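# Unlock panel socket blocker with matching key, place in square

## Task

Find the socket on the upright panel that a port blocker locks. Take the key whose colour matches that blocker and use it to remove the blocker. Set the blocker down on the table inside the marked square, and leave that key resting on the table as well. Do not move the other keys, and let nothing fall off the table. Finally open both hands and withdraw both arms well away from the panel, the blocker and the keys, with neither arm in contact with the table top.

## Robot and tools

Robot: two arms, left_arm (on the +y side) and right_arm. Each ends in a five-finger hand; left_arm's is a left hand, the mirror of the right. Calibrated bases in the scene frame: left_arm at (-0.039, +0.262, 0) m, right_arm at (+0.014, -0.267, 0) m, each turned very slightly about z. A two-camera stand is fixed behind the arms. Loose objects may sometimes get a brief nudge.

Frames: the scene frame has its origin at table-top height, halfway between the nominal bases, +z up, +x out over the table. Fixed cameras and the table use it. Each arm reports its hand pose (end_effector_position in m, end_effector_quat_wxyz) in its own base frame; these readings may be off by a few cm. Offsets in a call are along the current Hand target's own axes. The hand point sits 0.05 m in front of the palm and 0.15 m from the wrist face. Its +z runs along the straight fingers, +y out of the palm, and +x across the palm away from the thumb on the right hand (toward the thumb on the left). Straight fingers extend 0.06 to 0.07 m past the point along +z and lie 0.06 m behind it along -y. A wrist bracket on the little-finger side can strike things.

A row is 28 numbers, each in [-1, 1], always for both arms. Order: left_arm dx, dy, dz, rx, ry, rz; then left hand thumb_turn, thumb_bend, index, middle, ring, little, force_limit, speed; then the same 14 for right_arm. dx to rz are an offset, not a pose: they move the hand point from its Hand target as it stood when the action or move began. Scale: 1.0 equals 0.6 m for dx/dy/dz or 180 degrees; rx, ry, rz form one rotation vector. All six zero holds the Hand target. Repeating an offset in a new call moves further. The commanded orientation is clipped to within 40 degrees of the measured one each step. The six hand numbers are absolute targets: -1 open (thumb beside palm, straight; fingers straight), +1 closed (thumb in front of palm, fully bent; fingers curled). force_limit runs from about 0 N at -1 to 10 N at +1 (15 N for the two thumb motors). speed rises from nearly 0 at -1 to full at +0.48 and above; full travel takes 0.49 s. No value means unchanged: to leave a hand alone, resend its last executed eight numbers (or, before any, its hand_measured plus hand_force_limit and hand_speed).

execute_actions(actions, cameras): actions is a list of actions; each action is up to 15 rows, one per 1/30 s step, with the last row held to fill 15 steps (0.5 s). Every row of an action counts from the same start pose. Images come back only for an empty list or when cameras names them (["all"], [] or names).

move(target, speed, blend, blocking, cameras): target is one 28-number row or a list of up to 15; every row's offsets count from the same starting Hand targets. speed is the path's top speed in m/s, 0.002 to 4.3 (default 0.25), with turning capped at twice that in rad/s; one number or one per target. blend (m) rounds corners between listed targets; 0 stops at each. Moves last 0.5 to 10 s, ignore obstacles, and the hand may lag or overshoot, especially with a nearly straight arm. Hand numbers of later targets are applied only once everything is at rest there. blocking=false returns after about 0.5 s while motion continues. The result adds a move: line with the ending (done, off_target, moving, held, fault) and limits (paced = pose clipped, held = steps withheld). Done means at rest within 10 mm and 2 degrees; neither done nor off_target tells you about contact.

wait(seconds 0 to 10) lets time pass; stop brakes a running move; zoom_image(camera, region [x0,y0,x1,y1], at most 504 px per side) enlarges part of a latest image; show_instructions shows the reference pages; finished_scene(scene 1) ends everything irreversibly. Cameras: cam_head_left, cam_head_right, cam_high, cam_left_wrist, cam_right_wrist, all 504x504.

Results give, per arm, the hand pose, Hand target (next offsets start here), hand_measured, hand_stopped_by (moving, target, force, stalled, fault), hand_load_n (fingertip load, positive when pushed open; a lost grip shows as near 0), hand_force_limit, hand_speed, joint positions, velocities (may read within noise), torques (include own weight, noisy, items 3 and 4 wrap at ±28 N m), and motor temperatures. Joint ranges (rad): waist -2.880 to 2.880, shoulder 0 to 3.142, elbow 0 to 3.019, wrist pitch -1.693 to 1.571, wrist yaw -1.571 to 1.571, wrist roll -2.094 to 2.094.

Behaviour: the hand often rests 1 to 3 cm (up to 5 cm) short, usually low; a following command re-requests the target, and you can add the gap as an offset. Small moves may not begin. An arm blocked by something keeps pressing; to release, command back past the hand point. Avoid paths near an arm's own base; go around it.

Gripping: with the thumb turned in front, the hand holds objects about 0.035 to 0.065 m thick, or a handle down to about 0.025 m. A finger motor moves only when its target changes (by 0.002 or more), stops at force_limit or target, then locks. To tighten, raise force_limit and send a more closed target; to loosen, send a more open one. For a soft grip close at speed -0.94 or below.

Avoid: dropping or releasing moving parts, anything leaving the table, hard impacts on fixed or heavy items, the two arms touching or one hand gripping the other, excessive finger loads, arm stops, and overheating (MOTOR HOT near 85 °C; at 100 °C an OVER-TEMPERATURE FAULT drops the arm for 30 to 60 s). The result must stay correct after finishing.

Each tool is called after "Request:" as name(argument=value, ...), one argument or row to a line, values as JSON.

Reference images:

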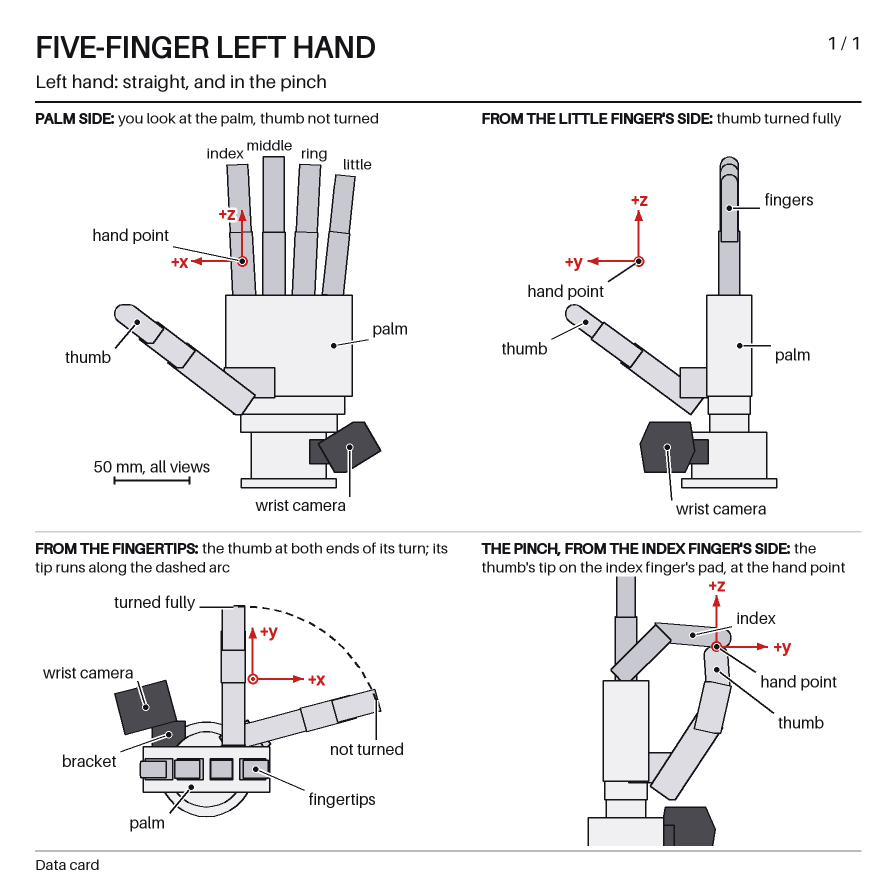

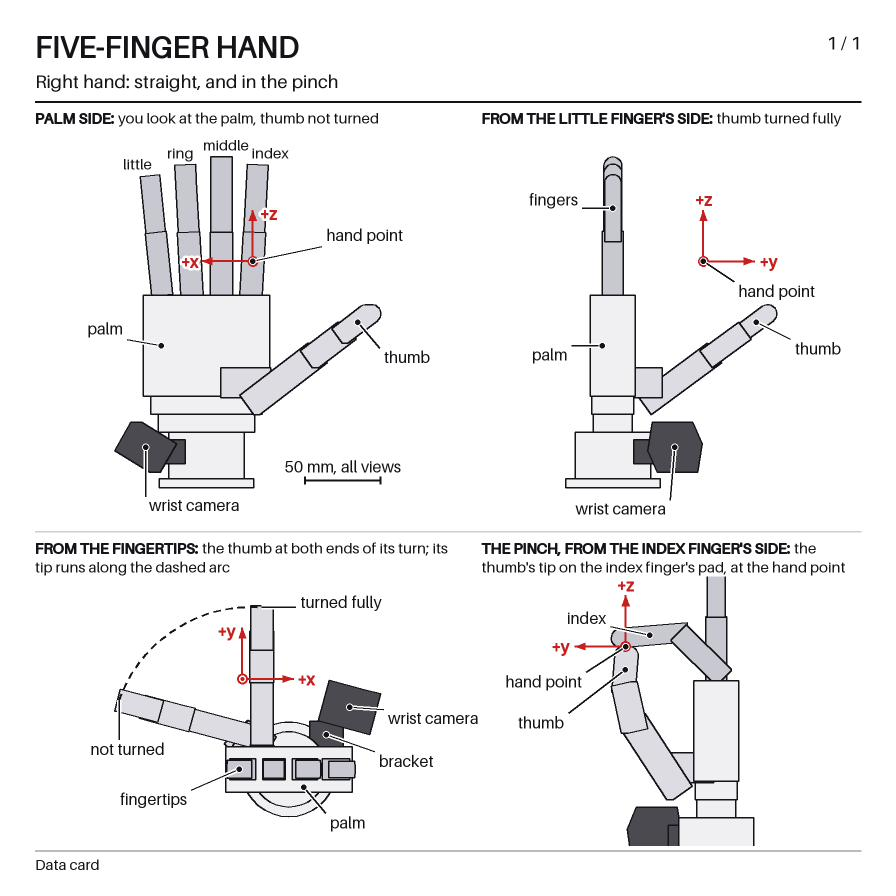

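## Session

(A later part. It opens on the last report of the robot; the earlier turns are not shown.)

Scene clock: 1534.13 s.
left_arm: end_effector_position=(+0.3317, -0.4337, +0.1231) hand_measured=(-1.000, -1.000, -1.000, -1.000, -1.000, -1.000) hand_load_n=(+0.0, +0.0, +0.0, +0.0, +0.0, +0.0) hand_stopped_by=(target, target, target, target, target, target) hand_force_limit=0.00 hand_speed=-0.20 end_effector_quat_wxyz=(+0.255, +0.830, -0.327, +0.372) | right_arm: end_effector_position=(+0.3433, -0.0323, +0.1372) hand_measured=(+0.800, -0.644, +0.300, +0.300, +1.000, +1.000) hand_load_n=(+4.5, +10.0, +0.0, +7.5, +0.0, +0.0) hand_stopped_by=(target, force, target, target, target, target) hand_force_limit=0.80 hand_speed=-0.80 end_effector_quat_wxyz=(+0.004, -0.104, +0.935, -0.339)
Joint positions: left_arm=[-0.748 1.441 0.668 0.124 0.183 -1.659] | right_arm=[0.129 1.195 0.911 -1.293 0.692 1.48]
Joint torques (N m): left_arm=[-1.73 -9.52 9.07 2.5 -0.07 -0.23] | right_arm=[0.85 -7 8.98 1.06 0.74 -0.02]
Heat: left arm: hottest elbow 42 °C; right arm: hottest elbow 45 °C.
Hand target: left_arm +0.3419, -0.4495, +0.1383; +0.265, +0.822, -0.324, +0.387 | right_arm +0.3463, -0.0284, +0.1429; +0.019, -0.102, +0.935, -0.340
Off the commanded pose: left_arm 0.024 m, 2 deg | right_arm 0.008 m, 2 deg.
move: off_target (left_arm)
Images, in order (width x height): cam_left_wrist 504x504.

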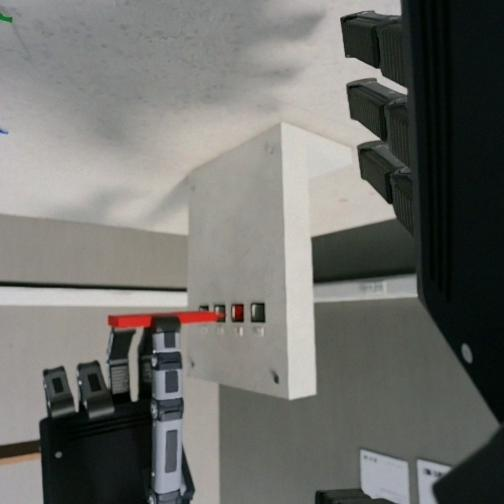

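Request:
execute_actions(
  actions=[],
)

Request:
zoom_image(
  camera="cam_high",
  region=[150, 160, 200, 210],
)

Request:
zoom_image(
  camera="cam_right_wrist",
  region=[100, 150, 450, 500],
)

Request:
zoom_image(
  camera="cam_head_left",
  region=[385, 210, 425, 250],
)

Scene clock: 1543.00 s.
left_arm: end_effector_position=(+0.3317, -0.4337, +0.1231) hand_measured=(-1.000, -1.000, -1.000, -1.000, -1.000, -1.000) hand_load_n=(+0.0, +0.0, +0.0, +0.0, +0.0, +0.0) hand_stopped_by=(target, target, target, target, target, target) hand_force_limit=0.00 hand_speed=-0.20 end_effector_quat_wxyz=(+0.255, +0.830, -0.327, +0.372) | right_arm: end_effector_position=(+0.3433, -0.0323, +0.1373) hand_measured=(+0.800, -0.644, +0.300, +0.300, +1.000, +1.000) hand_load_n=(+4.5, +10.0, +0.0, +8.0, +0.0, +0.0) hand_stopped_by=(target, force, target, target, target, target) hand_force_limit=0.80 hand_speed=-0.80 end_effector_quat_wxyz=(+0.004, -0.104, +0.935, -0.339)
Joint positions: left_arm=[-0.748 1.441 0.668 0.124 0.183 -1.659] | right_arm=[0.129 1.194 0.911 -1.293 0.692 1.48]
Joint velocities: within noise
Joint torques (N m): left_arm=[-1.67 -9.7 9.07 2.47 -0.07 -0.23] | right_arm=[0.91 -7.71 8.96 1.05 0.74 0.01]
Motor temperatures (°C): left_arm=[25 30 42 24 24 21] | right_arm=[23 24 43 24 27 22]
Heat: left arm: hottest elbow 42 °C; right arm: hottest elbow 43 °C.
Hand target: left_arm +0.3419, -0.4495, +0.1383; +0.265, +0.822, -0.324, +0.387 | right_arm +0.3463, -0.0284, +0.1430; +0.019, -0.102, +0.935, -0.340
Off the commanded pose: left_arm 0.024 m, 2 deg | right_arm 0.008 m, 2 deg.

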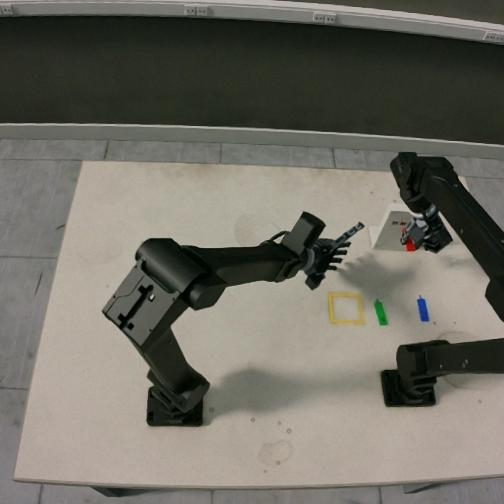

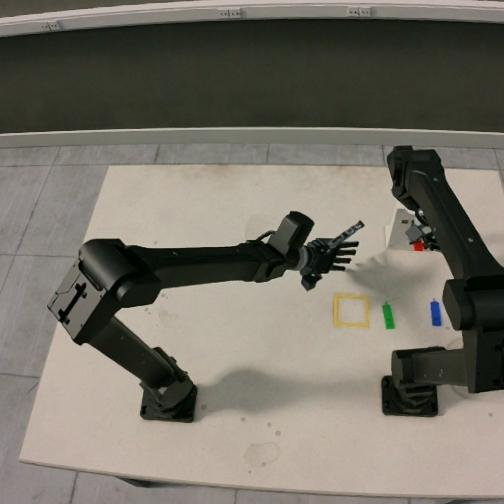

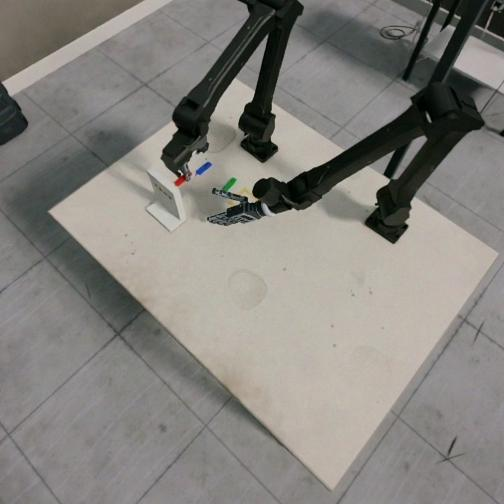

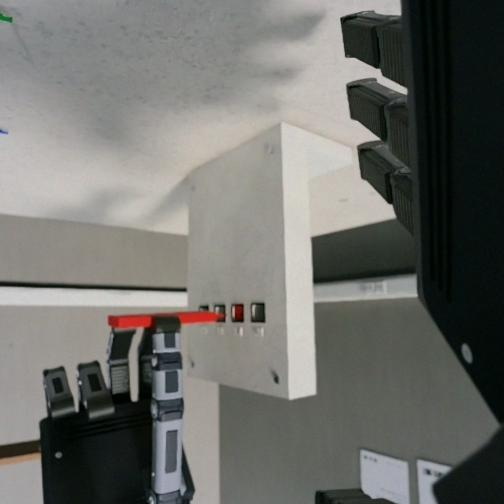

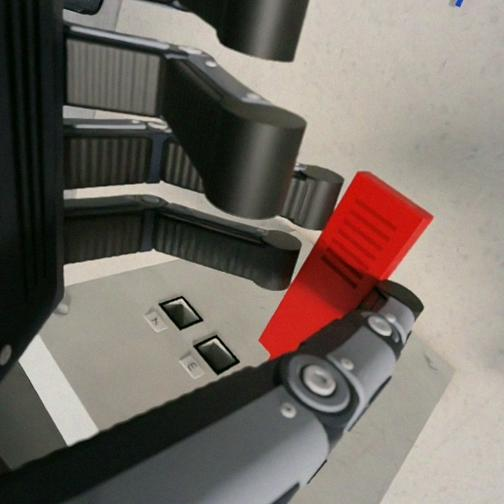

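Scaled by 10.080 from the camera's 504x504 image, which has a finer 720x720 frame.

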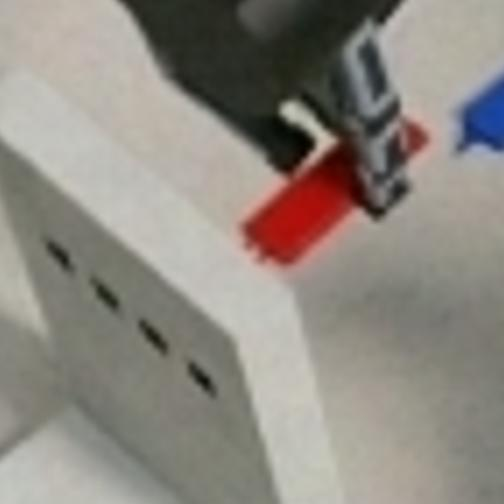

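Scaled by 1.440 from the camera's 504x504 image, which has a finer 720x720 frame.

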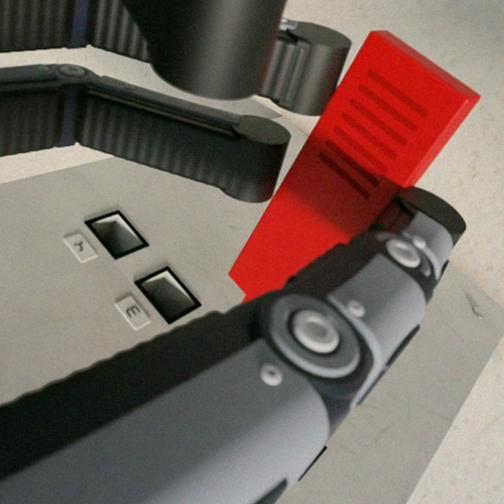

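Scaled by 12.600 from the camera's 504x504 image, which has a finer 720x720 frame.

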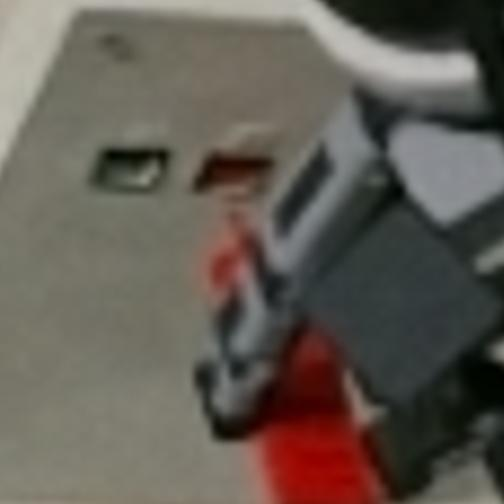

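Request:
move(
  target=[0,0,0,0,0,0,-1,-1,-1,-1,-1,-1,0,-0.2,-0.0001,0.0026,0.0031,0.004,-0.0163,0.0097,0.8,-0.3,0.3,0.3,1,1,0.8,-0.8],
  speed=0.04,
  cameras=["cam_left_wrist","cam_high"],
)

Request:
zoom_image(
  camera="cam_left_wrist",
  region=[90, 260, 250, 420],
)

Request:
zoom_image(
  camera="cam_left_wrist",
  region=[205, 295, 245, 335],
)

Scene clock: 1560.07 s.
left_arm: end_effector_position=(+0.3317, -0.4337, +0.1231) hand_measured=(-1.000, -1.000, -1.000, -1.000, -1.000, -1.000) hand_load_n=(+0.0, +0.0, +0.0, +0.0, +0.0, +0.0) hand_stopped_by=(target, target, target, target, target, target) hand_force_limit=0.00 hand_speed=-0.20 end_effector_quat_wxyz=(+0.255, +0.830, -0.327, +0.372) | right_arm: end_effector_position=(+0.3436, -0.0335, +0.1351) hand_measured=(+0.800, -0.644, +0.300, +0.300, +1.000, +1.000) hand_load_n=(+4.5, +10.0, +0.0, +7.5, +0.5, +0.0) hand_stopped_by=(target, force, target, target, target, target) hand_force_limit=0.80 hand_speed=-0.80 end_effector_quat_wxyz=(+0.035, -0.093, +0.934, -0.342)
Joint positions: left_arm=[-0.748 1.441 0.668 0.124 0.183 -1.659] | right_arm=[0.129 1.15 0.864 -1.225 0.7 1.48]
Joint torques (N m): left_arm=[-1.67 -9.58 9.03 2.5 -0.08 -0.23] | right_arm=[2.02 -7.18 9.05 1.09 0.72 -0.13]
Heat: left arm: hottest elbow 42 °C; right arm: hottest elbow 41 °C.
Hand target: left_arm +0.3419, -0.4495, +0.1383; +0.265, +0.822, -0.324, +0.387 | right_arm +0.3464, -0.0284, +0.1406; +0.049, -0.097, +0.933, -0.343
Off the commanded pose: left_arm 0.024 m, 2 deg | right_arm 0.008 m, 2 deg.
move: off_target (left_arm)
Images, in order (width x height): cam_high 504x504, cam_left_wrist 504x504.

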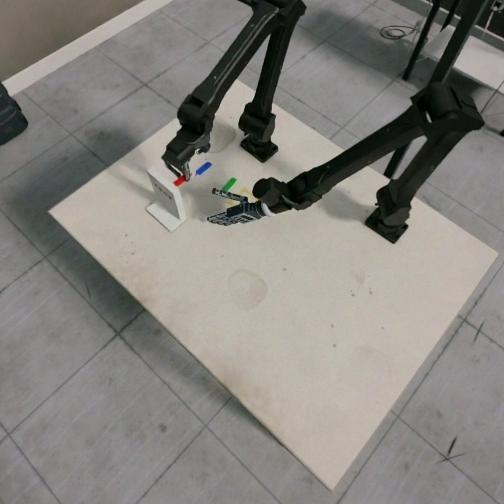

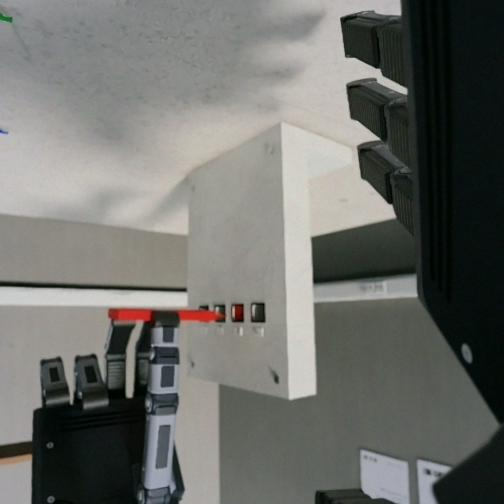

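Scaled by 3.150 from the camera's 504x504 image, which has a finer 720x720 frame.

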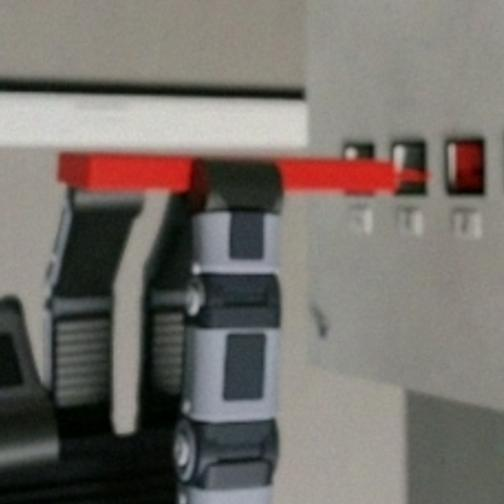

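Scaled by 12.600 from the camera's 504x504 image, which has a finer 720x720 frame.

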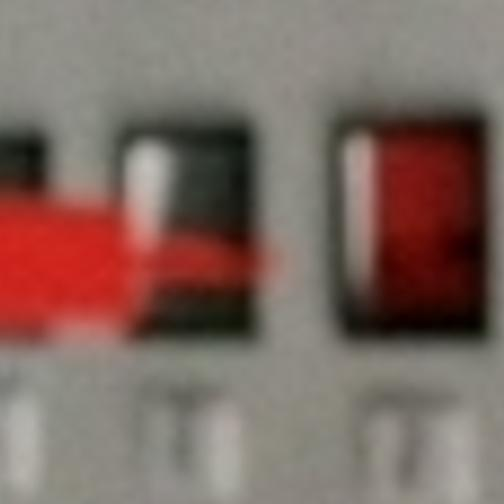

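Request:
move(
  target=[0,0,0,0,0,0,-1,-1,-1,-1,-1,-1,0,-0.2,-0.0168,-0.0058,-0.0030,0,0,0,0.8,-0.3,0.3,0.3,1,1,0.8,-0.8],
  speed=0.03,
  cameras=[],
)

Scene clock: 1566.97 s.
left_arm: end_effector_position=(+0.3317, -0.4337, +0.1231) hand_measured=(-1.000, -1.000, -1.000, -1.000, -1.000, -1.000) hand_load_n=(+0.0, +0.0, +0.0, +0.0, +0.0, +0.0) hand_stopped_by=(target, target, target, target, target, target) hand_force_limit=0.00 hand_speed=-0.20 end_effector_quat_wxyz=(+0.255, +0.830, -0.327, +0.372) | right_arm: end_effector_position=(+0.3434, -0.0336, +0.1350) hand_measured=(+0.800, -0.644, +0.300, +0.300, +1.000, +1.000) hand_load_n=(+4.5, +10.0, +0.0, +7.5, +0.0, +0.0) hand_stopped_by=(target, force, target, target, target, target) hand_force_limit=0.80 hand_speed=-0.80 end_effector_quat_wxyz=(+0.034, -0.093, +0.934, -0.342)
Joint positions: left_arm=[-0.748 1.441 0.668 0.124 0.183 -1.659] | right_arm=[0.129 1.15 0.863 -1.225 0.7 1.48]
Joint torques (N m): left_arm=[-1.85 -9.7 9.02 2.47 -0.07 -0.22] | right_arm=[1.32 -4.6 11.7 1.11 0.78 -0.1]
Heat: left arm: hottest elbow 42 °C; right arm: hottest elbow 41 °C.
Hand target: left_arm +0.3419, -0.4495, +0.1383; +0.265, +0.822, -0.324, +0.387 | right_arm +0.3563, -0.0277, +0.1443; +0.048, -0.097, +0.933, -0.343
Off the commanded pose: left_arm 0.024 m, 2 deg | right_arm 0.017 m, 2 deg.
move: off_target (left_arm, right_arm)
No camera images: "cameras" was empty.

Request:
move(
  target=[0,0,0,0,0,0,-1,-1,-1,-1,-1,-1,0,-0.2,-0.0103,-0.0063,-0.0056,0,0,0,0.8,-0.3,0.3,0.3,1,1,0.8,-0.8],
  speed=0.03,
  cameras=[],
)

Scene clock: 1569.10 s.
left_arm: end_effector_position=(+0.3317, -0.4337, +0.1231) hand_measured=(-1.000, -1.000, -1.000, -1.000, -1.000, -1.000) hand_load_n=(+0.0, +0.0, +0.0, +0.0, +0.0, +0.0) hand_stopped_by=(target, target, target, target, target, target) hand_force_limit=0.00 hand_speed=-0.20 end_effector_quat_wxyz=(+0.255, +0.830, -0.327, +0.372) | right_arm: end_effector_position=(+0.3435, -0.0336, +0.1316) hand_measured=(+0.800, -0.644, +0.300, +0.300, +1.000, +1.000) hand_load_n=(+4.5, +10.0, +0.0, +7.5, +0.0, +0.0) hand_stopped_by=(target, force, target, target, target, target) hand_force_limit=0.80 hand_speed=-0.80 end_effector_quat_wxyz=(+0.029, -0.095, +0.934, -0.342)
Joint positions: left_arm=[-0.748 1.441 0.668 0.124 0.183 -1.659] | right_arm=[0.129 1.161 0.863 -1.225 0.7 1.48]
Joint torques (N m): left_arm=[-1.73 -9.52 9.07 2.5 -0.07 -0.24] | right_arm=[0.85 -4.72 13.78 0.73 0.74 -0.18]
Heat: left arm: hottest elbow 42 °C; right arm: hottest elbow 41 °C.
Hand target: left_arm +0.3419, -0.4495, +0.1383; +0.265, +0.822, -0.324, +0.387 | right_arm +0.3624, -0.0271, +0.1495; +0.048, -0.097, +0.933, -0.343
Off the commanded pose: left_arm 0.024 m, 2 deg | right_arm 0.027 m, 2 deg.
move: off_target (left_arm, right_arm)
No camera images: "cameras" was empty.

Request:
move(
  target=[0,0,0,0,0,0,-1,-1,-1,-1,-1,-1,0,-0.2,-0.0069,-0.0051,-0.0045,0,0,0,0.8,-0.3,0.3,0.3,1,1,0.8,-0.8],
  speed=0.03,
  cameras=[],
)

Scene clock: 1571.80 s.
left_arm: end_effector_position=(+0.3317, -0.4337, +0.1231) hand_measured=(-1.000, -1.000, -1.000, -1.000, -1.000, -1.000) hand_load_n=(+0.0, +0.0, +0.0, +0.0, +0.0, +0.0) hand_stopped_by=(target, target, target, target, target, target) hand_force_limit=0.00 hand_speed=-0.20 end_effector_quat_wxyz=(+0.255, +0.830, -0.327, +0.372) | right_arm: end_effector_position=(+0.3489, -0.0328, +0.1359) hand_measured=(+0.800, -0.644, +0.300, +0.300, +1.000, +1.000) hand_load_n=(+4.5, +10.0, +0.0, +8.0, +0.0, +0.0) hand_stopped_by=(target, force, target, target, target, target) hand_force_limit=0.80 hand_speed=-0.80 end_effector_quat_wxyz=(+0.032, -0.094, +0.934, -0.342)
Joint positions: left_arm=[-0.748 1.441 0.668 0.124 0.183 -1.659] | right_arm=[0.129 1.169 0.881 -1.228 0.7 1.48]
Joint torques (N m): left_arm=[-1.67 -9.64 9.06 2.5 -0.08 -0.23] | right_arm=[1.79 -4.66 13.72 0.51 0.76 -0.19]
Heat: left arm: hottest elbow 42 °C; right arm: hottest elbow 42 °C.
Hand target: left_arm +0.3419, -0.4495, +0.1383; +0.265, +0.822, -0.324, +0.387 | right_arm +0.3665, -0.0267, +0.1537; +0.049, -0.097, +0.933, -0.343
Off the commanded pose: left_arm 0.024 m, 2 deg | right_arm 0.026 m, 2 deg.
move: off_target (left_arm, right_arm)
No camera images: "cameras" was empty.

Request:
wait(
  seconds=0.1,
  cameras=["cam_left_wrist","cam_head_left","cam_high"],
)

Request:
zoom_image(
  camera="cam_left_wrist",
  region=[90, 260, 250, 420],
)

Request:
zoom_image(
  camera="cam_left_wrist",
  region=[210, 295, 250, 335],
)

Request:
zoom_image(
  camera="cam_head_left",
  region=[385, 210, 425, 250],
)

Scene clock: 1575.20 s.
left_arm: end_effector_position=(+0.3317, -0.4337, +0.1231) hand_measured=(-1.000, -1.000, -1.000, -1.000, -1.000, -1.000) hand_load_n=(+0.0, +0.0, +0.0, +0.0, +0.5, +0.0) hand_stopped_by=(target, target, target, target, target, target) hand_force_limit=0.00 hand_speed=-0.20 end_effector_quat_wxyz=(+0.255, +0.830, -0.327, +0.372) | right_arm: end_effector_position=(+0.3488, -0.0329, +0.1359) hand_measured=(+0.800, -0.644, +0.300, +0.300, +1.000, +1.000) hand_load_n=(+4.5, +10.0, +0.5, +7.5, +0.0, +0.0) hand_stopped_by=(target, force, target, target, target, target) hand_force_limit=0.80 hand_speed=-0.80 end_effector_quat_wxyz=(+0.032, -0.094, +0.934, -0.342)
Joint positions: left_arm=[-0.748 1.441 0.668 0.124 0.183 -1.659] | right_arm=[0.129 1.169 0.881 -1.229 0.7 1.48]
Joint torques (N m): left_arm=[-1.73 -9.64 9.05 2.5 -0.07 -0.23] | right_arm=[1.38 -5.25 13.79 0.51 0.8 -0.13]
Heat: left arm: hottest elbow 42 °C; right arm: hottest elbow 42 °C.
Hand target: left_arm +0.3419, -0.4495, +0.1383; +0.265, +0.822, -0.324, +0.387 | right_arm +0.3665, -0.0268, +0.1537; +0.049, -0.097, +0.933, -0.343
Off the commanded pose: left_arm 0.024 m, 2 deg | right_arm 0.026 m, 2 deg.
wait: 0.10 s; at rest from the start
Images, in order (width x height): cam_head_left 504x504, cam_high 504x504, cam_left_wrist 504x504.

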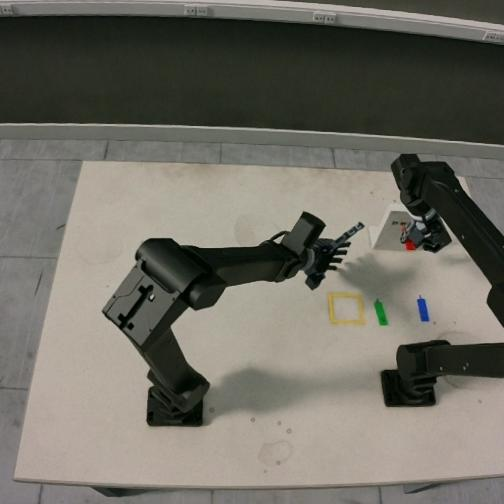

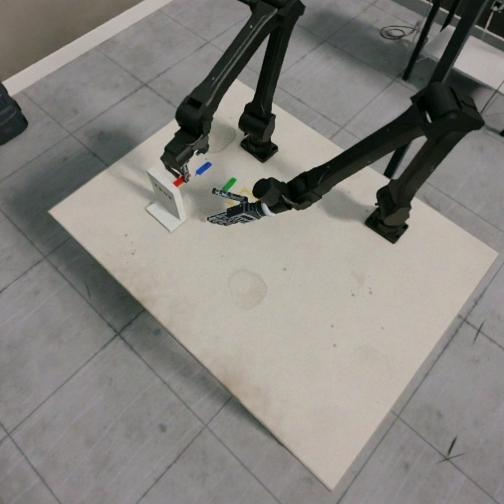

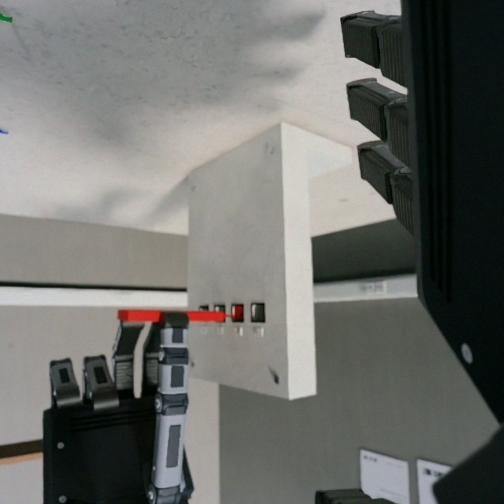

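Scaled by 3.150 from the camera's 504x504 image, which has a finer 720x720 frame.

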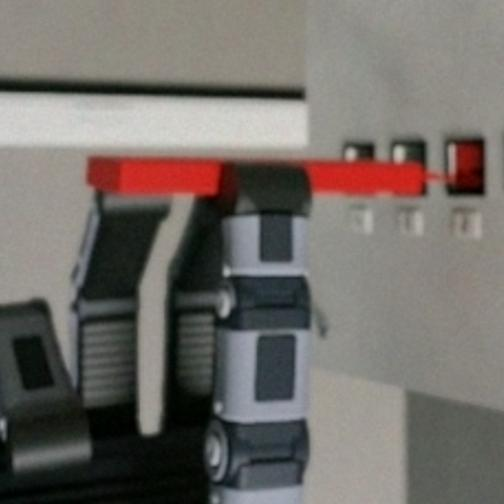

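Scaled by 12.600 from the camera's 504x504 image, which has a finer 720x720 frame.

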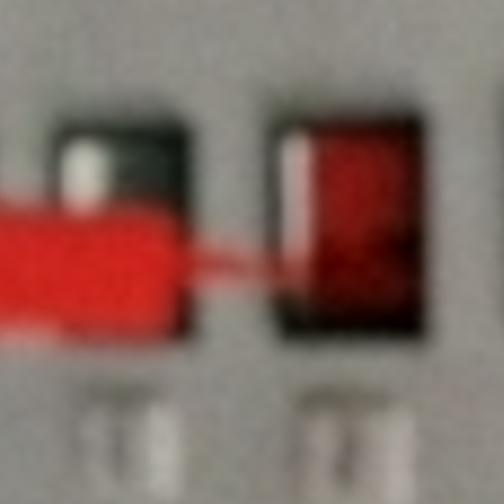

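Scaled by 12.600 from the camera's 504x504 image, which has a finer 720x720 frame.

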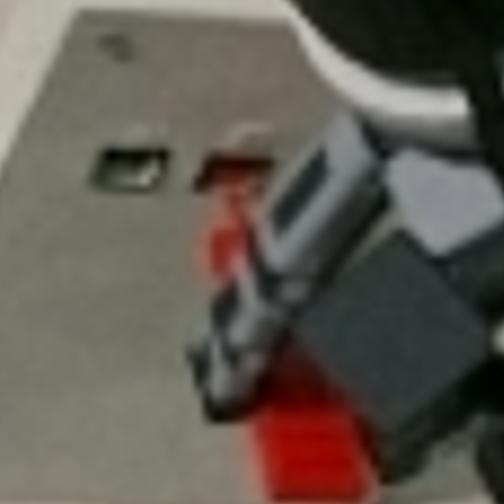

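Request:
move(
  target=[0,0,0,0,0,0,-1,-1,-1,-1,-1,-1,0,-0.2,-0.0068,0.0010,0.0011,0,0,0,0.8,-0.3,0.3,0.3,1,1,0.8,-0.8],
  speed=0.03,
  cameras=["cam_left_wrist","cam_high"],
)

Request:
zoom_image(
  camera="cam_left_wrist",
  region=[210, 295, 250, 335],
)

Request:
zoom_image(
  camera="cam_left_wrist",
  region=[90, 260, 250, 420],
)

Scene clock: 1591.30 s.
left_arm: end_effector_position=(+0.3317, -0.4337, +0.1231) hand_measured=(-1.000, -1.000, -1.000, -1.000, -1.000, -1.000) hand_load_n=(+0.0, +0.0, +0.0, +0.0, +0.0, +0.0) hand_stopped_by=(target, target, target, target, target, target) hand_force_limit=0.00 hand_speed=-0.20 end_effector_quat_wxyz=(+0.255, +0.830, -0.327, +0.372) | right_arm: end_effector_position=(+0.3517, -0.0325, +0.1352) hand_measured=(+0.800, -0.644, +0.300, +0.300, +1.000, +1.000) hand_load_n=(+4.5, +10.0, +0.5, +8.0, +0.0, +0.0) hand_stopped_by=(target, force, target, target, target, target) hand_force_limit=0.80 hand_speed=-0.80 end_effector_quat_wxyz=(+0.030, -0.095, +0.934, -0.342)
Joint positions: left_arm=[-0.748 1.441 0.668 0.124 0.183 -1.659] | right_arm=[0.129 1.181 0.888 -1.229 0.7 1.48]
Joint torques (N m): left_arm=[-1.73 -9.47 9.07 2.51 -0.07 -0.22] | right_arm=[2.08 -5.42 13.79 0.4 0.76 -0.14]
Heat: left arm: hottest elbow 43 °C; right arm: hottest elbow 44 °C.
Hand target: left_arm +0.3419, -0.4495, +0.1383; +0.265, +0.822, -0.324, +0.387 | right_arm +0.3705, -0.0259, +0.1529; +0.049, -0.097, +0.933, -0.343
Off the commanded pose: left_arm 0.024 m, 2 deg | right_arm 0.027 m, 2 deg.
move: off_target (left_arm, right_arm)
Images, in order (width x height): cam_high 504x504, cam_left_wrist 504x504.

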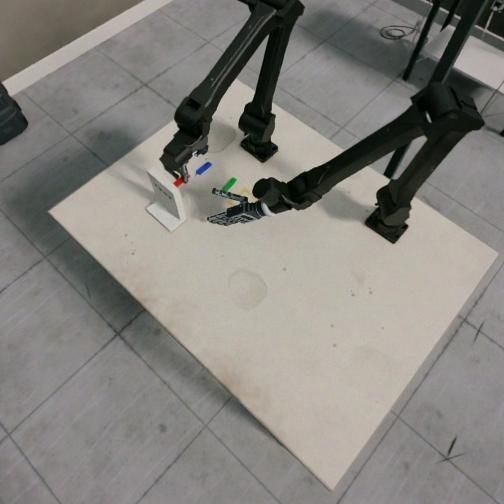

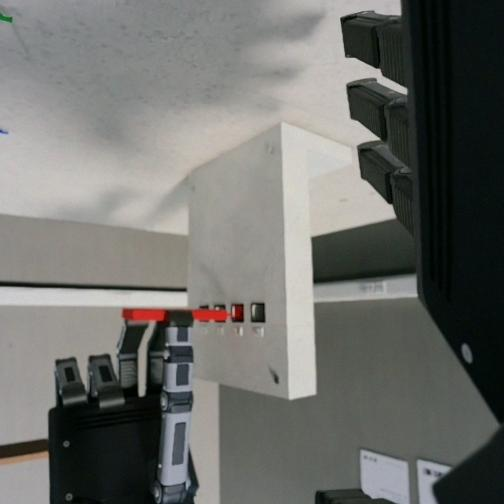

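Scaled by 12.600 from the camera's 504x504 image, which has a finer 720x720 frame.

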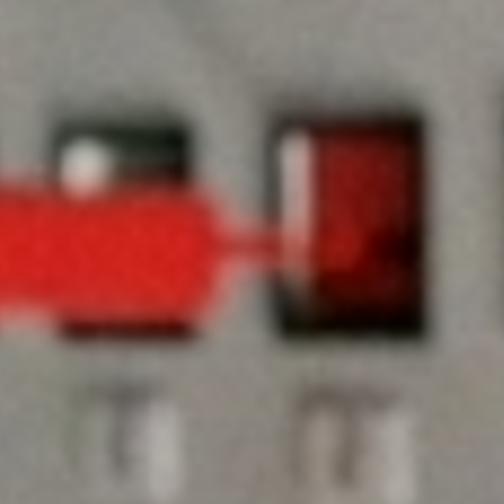

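Scaled by 3.150 from the camera's 504x504 image, which has a finer 720x720 frame.

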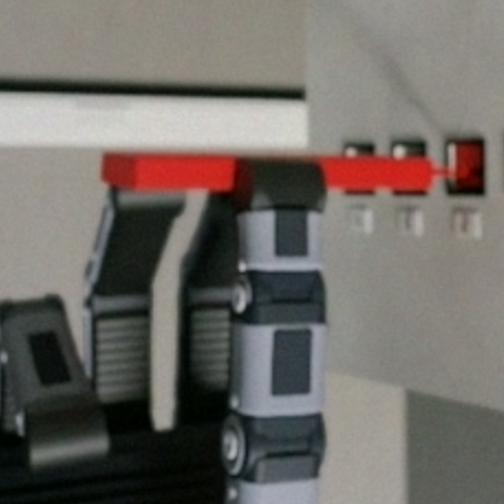

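Request:
move(
  target=[0,0,0,0,0,0,-1,-1,-1,-1,-1,-1,0,-0.2,-0.0086,-0.0001,0.0005,0,0,0,0.8,-0.3,0.3,0.3,1,1,0.8,-0.8],
  speed=0.03,
  cameras=["cam_left_wrist"],
)

Request:
zoom_image(
  camera="cam_left_wrist",
  region=[210, 295, 250, 335],
)

Scene clock: 1595.83 s.
left_arm: end_effector_position=(+0.3317, -0.4337, +0.1231) hand_measured=(-1.000, -1.000, -1.000, -1.000, -1.000, -1.000) hand_load_n=(+0.0, +0.0, +0.0, +0.0, +0.0, +0.0) hand_stopped_by=(target, target, target, target, target, target) hand_force_limit=0.00 hand_speed=-0.20 end_effector_quat_wxyz=(+0.255, +0.830, -0.327, +0.372) | right_arm: end_effector_position=(+0.3549, -0.0321, +0.1341) hand_measured=(+0.800, -0.644, +0.300, +0.300, +1.000, +1.000) hand_load_n=(+4.0, +10.0, +0.0, +7.5, +0.5, +0.0) hand_stopped_by=(target, force, target, target, target, target) hand_force_limit=0.80 hand_speed=-0.80 end_effector_quat_wxyz=(+0.027, -0.096, +0.934, -0.342)
Joint positions: left_arm=[-0.748 1.441 0.668 0.124 0.183 -1.659] | right_arm=[0.129 1.195 0.897 -1.229 0.7 1.479]
Joint torques (N m): left_arm=[-1.73 -9.64 9.07 2.5 -0.07 -0.23] | right_arm=[1.44 -4.72 13.82 0.69 0.77 -0.11]
Heat: left arm: hottest elbow 43 °C; right arm: hottest elbow 43 °C.
Hand target: left_arm +0.3419, -0.4495, +0.1383; +0.265, +0.822, -0.324, +0.387 | right_arm +0.3756, -0.0250, +0.1528; +0.049, -0.097, +0.933, -0.343
Off the commanded pose: left_arm 0.024 m, 2 deg | right_arm 0.029 m, 2 deg.
move: off_target (left_arm, right_arm)
Images, in order (width x height): cam_left_wrist 504x504.

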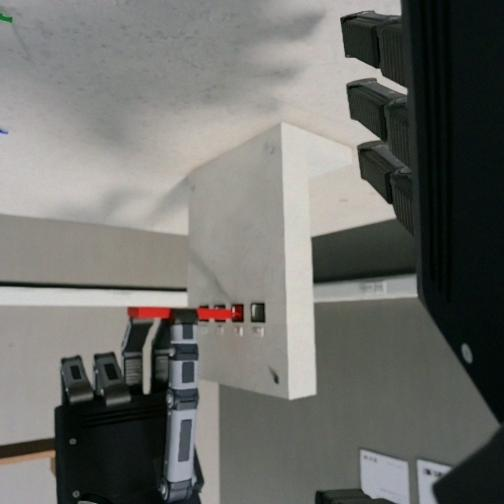

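Scaled by 12.600 from the camera's 504x504 image, which has a finer 720x720 frame.

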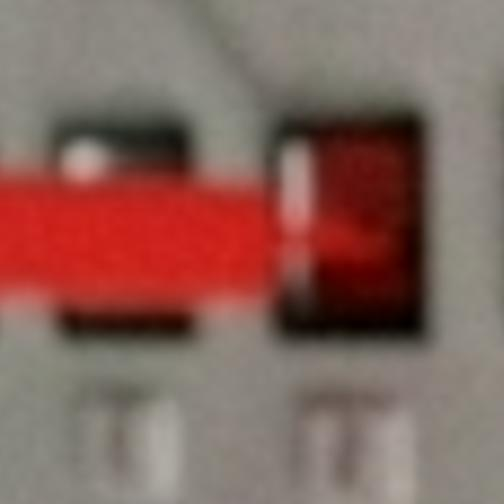

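Request:
move(
  target=[0,0,0,0,0,0,-1,-1,-1,-1,-1,-1,0,-0.2,0.0017,-0.0020,-0.0029,0,0,0,0.8,-0.3,0.3,0.3,1,1,0.8,-0.8],
  speed=0.03,
  cameras=["cam_left_wrist"],
)

Request:
zoom_image(
  camera="cam_left_wrist",
  region=[210, 295, 250, 335],
)

Scene clock: 1600.53 s.
left_arm: end_effector_position=(+0.3317, -0.4337, +0.1231) hand_measured=(-1.000, -1.000, -1.000, -1.000, -1.000, -1.000) hand_load_n=(+0.0, +0.0, +0.0, +0.0, +0.0, +0.0) hand_stopped_by=(target, target, target, target, target, target) hand_force_limit=0.00 hand_speed=-0.20 end_effector_quat_wxyz=(+0.255, +0.830, -0.327, +0.372) | right_arm: end_effector_position=(+0.3549, -0.0321, +0.1348) hand_measured=(+0.800, -0.644, +0.300, +0.300, +1.000, +1.000) hand_load_n=(+4.0, +10.0, +0.5, +7.5, +0.0, +0.0) hand_stopped_by=(target, force, target, target, target, target) hand_force_limit=0.80 hand_speed=-0.80 end_effector_quat_wxyz=(+0.027, -0.096, +0.934, -0.342)
Joint positions: left_arm=[-0.748 1.441 0.668 0.124 0.183 -1.659] | right_arm=[0.129 1.195 0.899 -1.232 0.7 1.479]
Joint torques (N m): left_arm=[-1.85 -9.58 9.05 2.48 -0.07 -0.23] | right_arm=[1.38 -5.6 14.04 0.43 0.67 -0.13]
Heat: left arm: hottest elbow 43 °C; right arm: hottest elbow 44 °C.
Hand target: left_arm +0.3419, -0.4495, +0.1383; +0.265, +0.822, -0.324, +0.387 | right_arm +0.3745, -0.0250, +0.1549; +0.049, -0.097, +0.933, -0.343
Off the commanded pose: left_arm 0.024 m, 2 deg | right_arm 0.029 m, 3 deg.
move: off_target (left_arm, right_arm)
Images, in order (width x height): cam_left_wrist 504x504.

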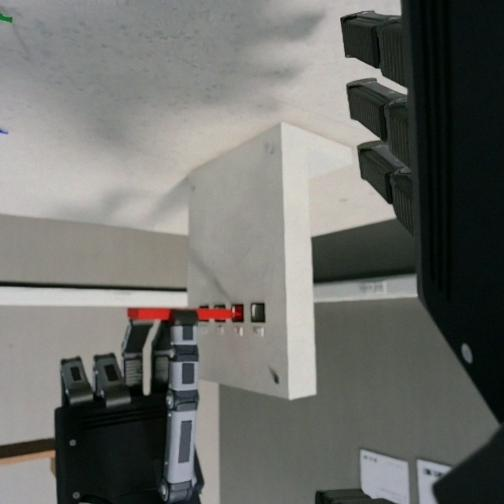

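Scaled by 12.600 from the camera's 504x504 image, which has a finer 720x720 frame.

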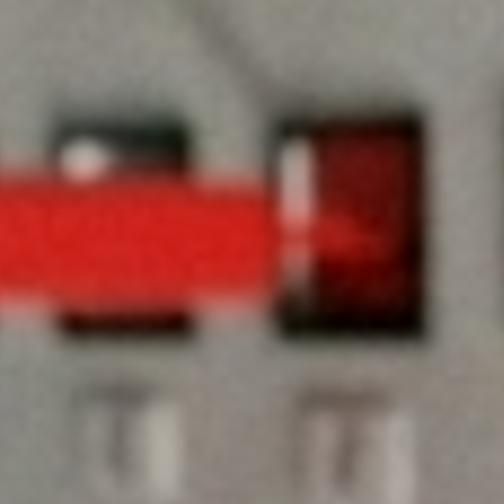

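Request:
move(
  target=[0,0,0,0,0,0,-1,-1,-1,-1,-1,-1,0,-0.2,0.0,-0.0016,-0.0019,0,0,0,0.8,-0.3,0.3,0.3,1,1,0.8,-0.8],
  speed=0.03,
  cameras=["cam_left_wrist","cam_head_left"],
)

Request:
zoom_image(
  camera="cam_left_wrist",
  region=[226, 300, 248, 322],
)

Request:
zoom_image(
  camera="cam_head_left",
  region=[390, 210, 420, 240],
)

Scene clock: 1606.90 s.
left_arm: end_effector_position=(+0.3317, -0.4337, +0.1231) hand_measured=(-1.000, -1.000, -1.000, -1.000, -1.000, -1.000) hand_load_n=(+0.0, +0.0, +0.0, +0.0, -0.5, +0.0) hand_stopped_by=(target, target, target, target, target, target) hand_force_limit=0.00 hand_speed=-0.20 end_effector_quat_wxyz=(+0.255, +0.830, -0.327, +0.372) | right_arm: end_effector_position=(+0.3550, -0.0321, +0.1359) hand_measured=(+0.800, -0.644, +0.300, +0.300, +1.000, +1.000) hand_load_n=(+4.5, +10.0, +0.0, +7.5, +0.0, +0.0) hand_stopped_by=(target, force, target, target, target, target) hand_force_limit=0.80 hand_speed=-0.80 end_effector_quat_wxyz=(+0.026, -0.096, +0.934, -0.342)
Joint positions: left_arm=[-0.748 1.441 0.668 0.124 0.183 -1.659] | right_arm=[0.129 1.195 0.902 -1.236 0.7 1.479]
Joint torques (N m): left_arm=[-1.73 -9.7 9.07 2.47 -0.07 -0.22] | right_arm=[0.56 -5.89 13.72 0.61 0.72 -0.12]
Heat: left arm: hottest elbow 43 °C; right arm: hottest elbow 44 °C.
Hand target: left_arm +0.3419, -0.4495, +0.1383; +0.265, +0.822, -0.324, +0.387 | right_arm +0.3746, -0.0250, +0.1565; +0.049, -0.097, +0.933, -0.343
Off the commanded pose: left_arm 0.024 m, 2 deg | right_arm 0.029 m, 3 deg.
move: off_target (left_arm, right_arm)
Images, in order (width x height): cam_head_left 504x504, cam_left_wrist 504x504.

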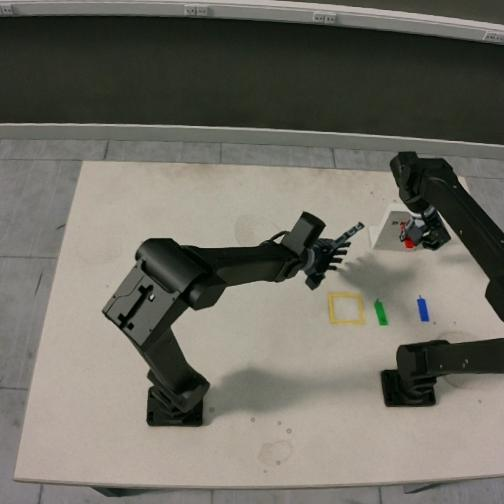

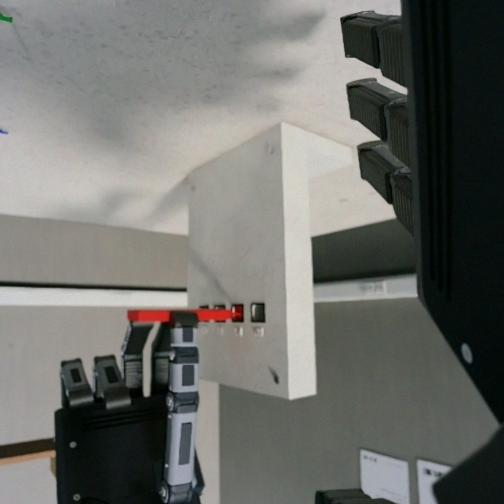

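Scaled by 22.909 from the camera's 504x504 image, which has a finer 720x720 frame.

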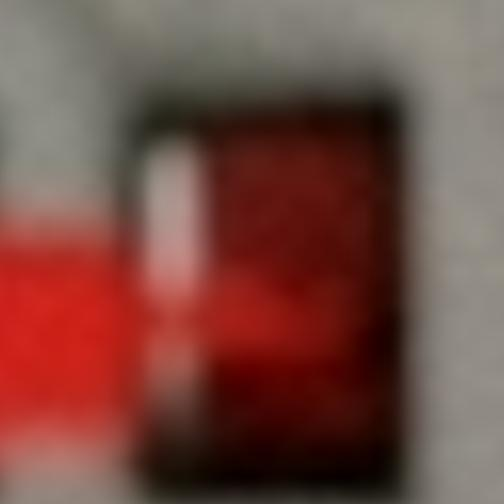

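Scaled by 16.800 from the camera's 504x504 image, which has a finer 720x720 frame.

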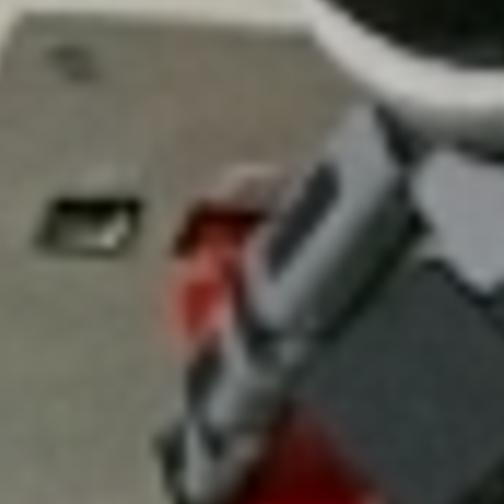

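Request:
execute_actions(
  actions=[
    [[0,0,0,0,0,0,-1,-1,-1,-1,-1,-1,0,-0.2,-0.00511,-0.00121,-0.00102,0,0,0,0.8,-0.3,0.3,0.3,1,1,0.8,-0.8]],
  ],
  cameras=["cam_left_wrist","cam_head_left","cam_high"],
)

Scene clock: 1626.23 s.
left_arm: end_effector_position=(+0.3317, -0.4337, +0.1231) hand_measured=(-1.000, -1.000, -1.000, -1.000, -1.000, -1.000) hand_load_n=(+0.0, +0.0, +0.0, +0.0, +0.0, +0.0) hand_stopped_by=(target, target, target, target, target, target) hand_force_limit=0.00 hand_speed=-0.20 end_effector_quat_wxyz=(+0.255, +0.830, -0.327, +0.372) | right_arm: end_effector_position=(+0.3552, -0.0321, +0.1370) hand_measured=(+0.800, -0.644, +0.300, +0.300, +1.000, +1.000) hand_load_n=(+4.0, +10.0, +0.0, +7.5, +0.0, +0.0) hand_stopped_by=(target, force, target, target, target, target) hand_force_limit=0.80 hand_speed=-0.80 end_effector_quat_wxyz=(+0.025, -0.098, +0.934, -0.342)
Joint positions: left_arm=[-0.748 1.441 0.668 0.124 0.183 -1.659] | right_arm=[0.129 1.197 0.907 -1.241 0.7 1.477]
Joint torques (N m): left_arm=[-1.67 -9.64 9.07 2.45 -0.08 -0.23] | right_arm=[2.08 -5.54 14.5 0.4 0.72 -0.11]
Heat: left arm: hottest elbow 43 °C; right arm: hottest elbow 47 °C.
Hand target: left_arm +0.3419, -0.4495, +0.1383; +0.265, +0.822, -0.324, +0.387 | right_arm +0.3775, -0.0245, +0.1573; +0.049, -0.097, +0.933, -0.343
Off the commanded pose: left_arm 0.024 m, 2 deg | right_arm 0.031 m, 3 deg.
Images, in order (width x height): cam_head_left 504x504, cam_high 504x504, cam_left_wrist 504x504.

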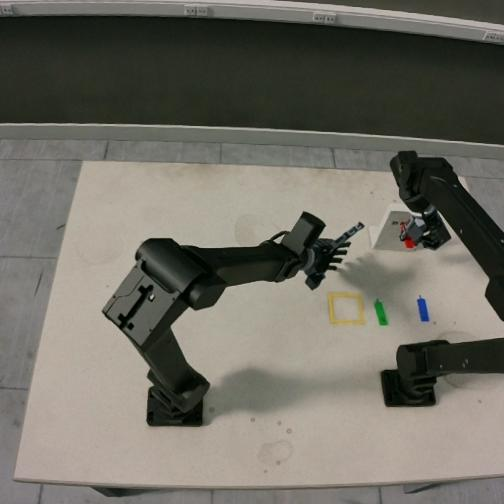

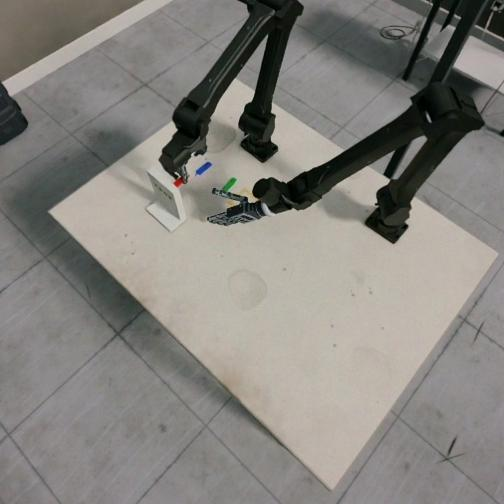

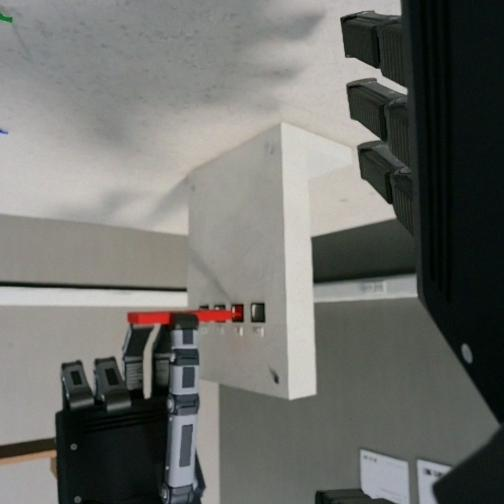

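Request:
zoom_image(
  camera="cam_left_wrist",
  region=[210, 295, 250, 335],
)

Request:
zoom_image(
  camera="cam_left_wrist",
  region=[226, 300, 248, 322],
)

Scaled by 12.600 from the camera's 504x504 image, which has a finer 720x720 frame.

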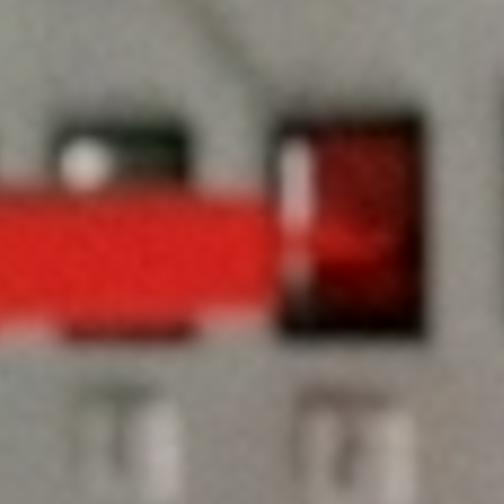

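Scaled by 22.909 from the camera's 504x504 image, which has a finer 720x720 frame.

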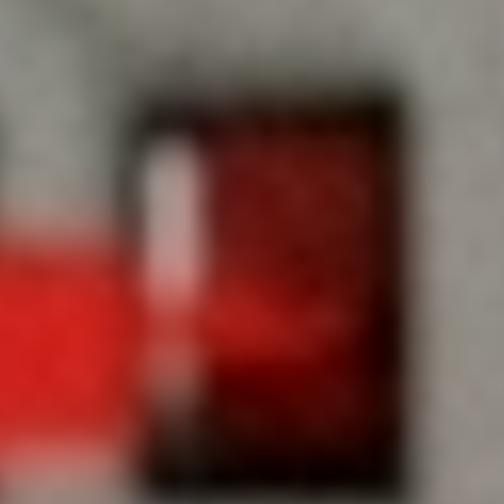

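Request:
zoom_image(
  camera="cam_head_left",
  region=[390, 210, 420, 240],
)

Request:
zoom_image(
  camera="cam_high",
  region=[150, 160, 200, 210],
)

Scaled by 16.800 from the camera's 504x504 image, which has a finer 720x720 frame.

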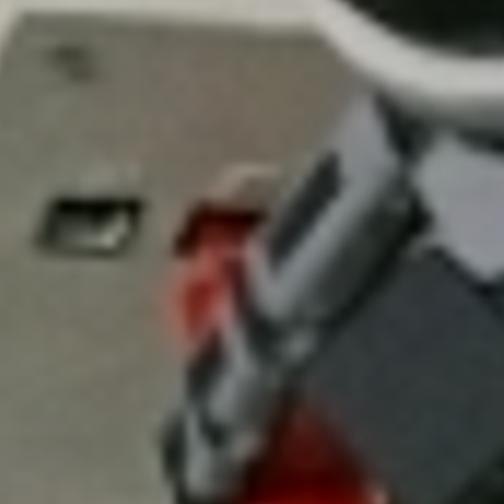

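Scaled by 10.080 from the camera's 504x504 image, which has a finer 720x720 frame.

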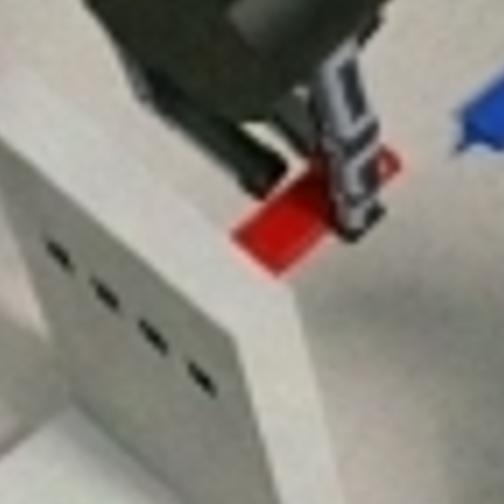

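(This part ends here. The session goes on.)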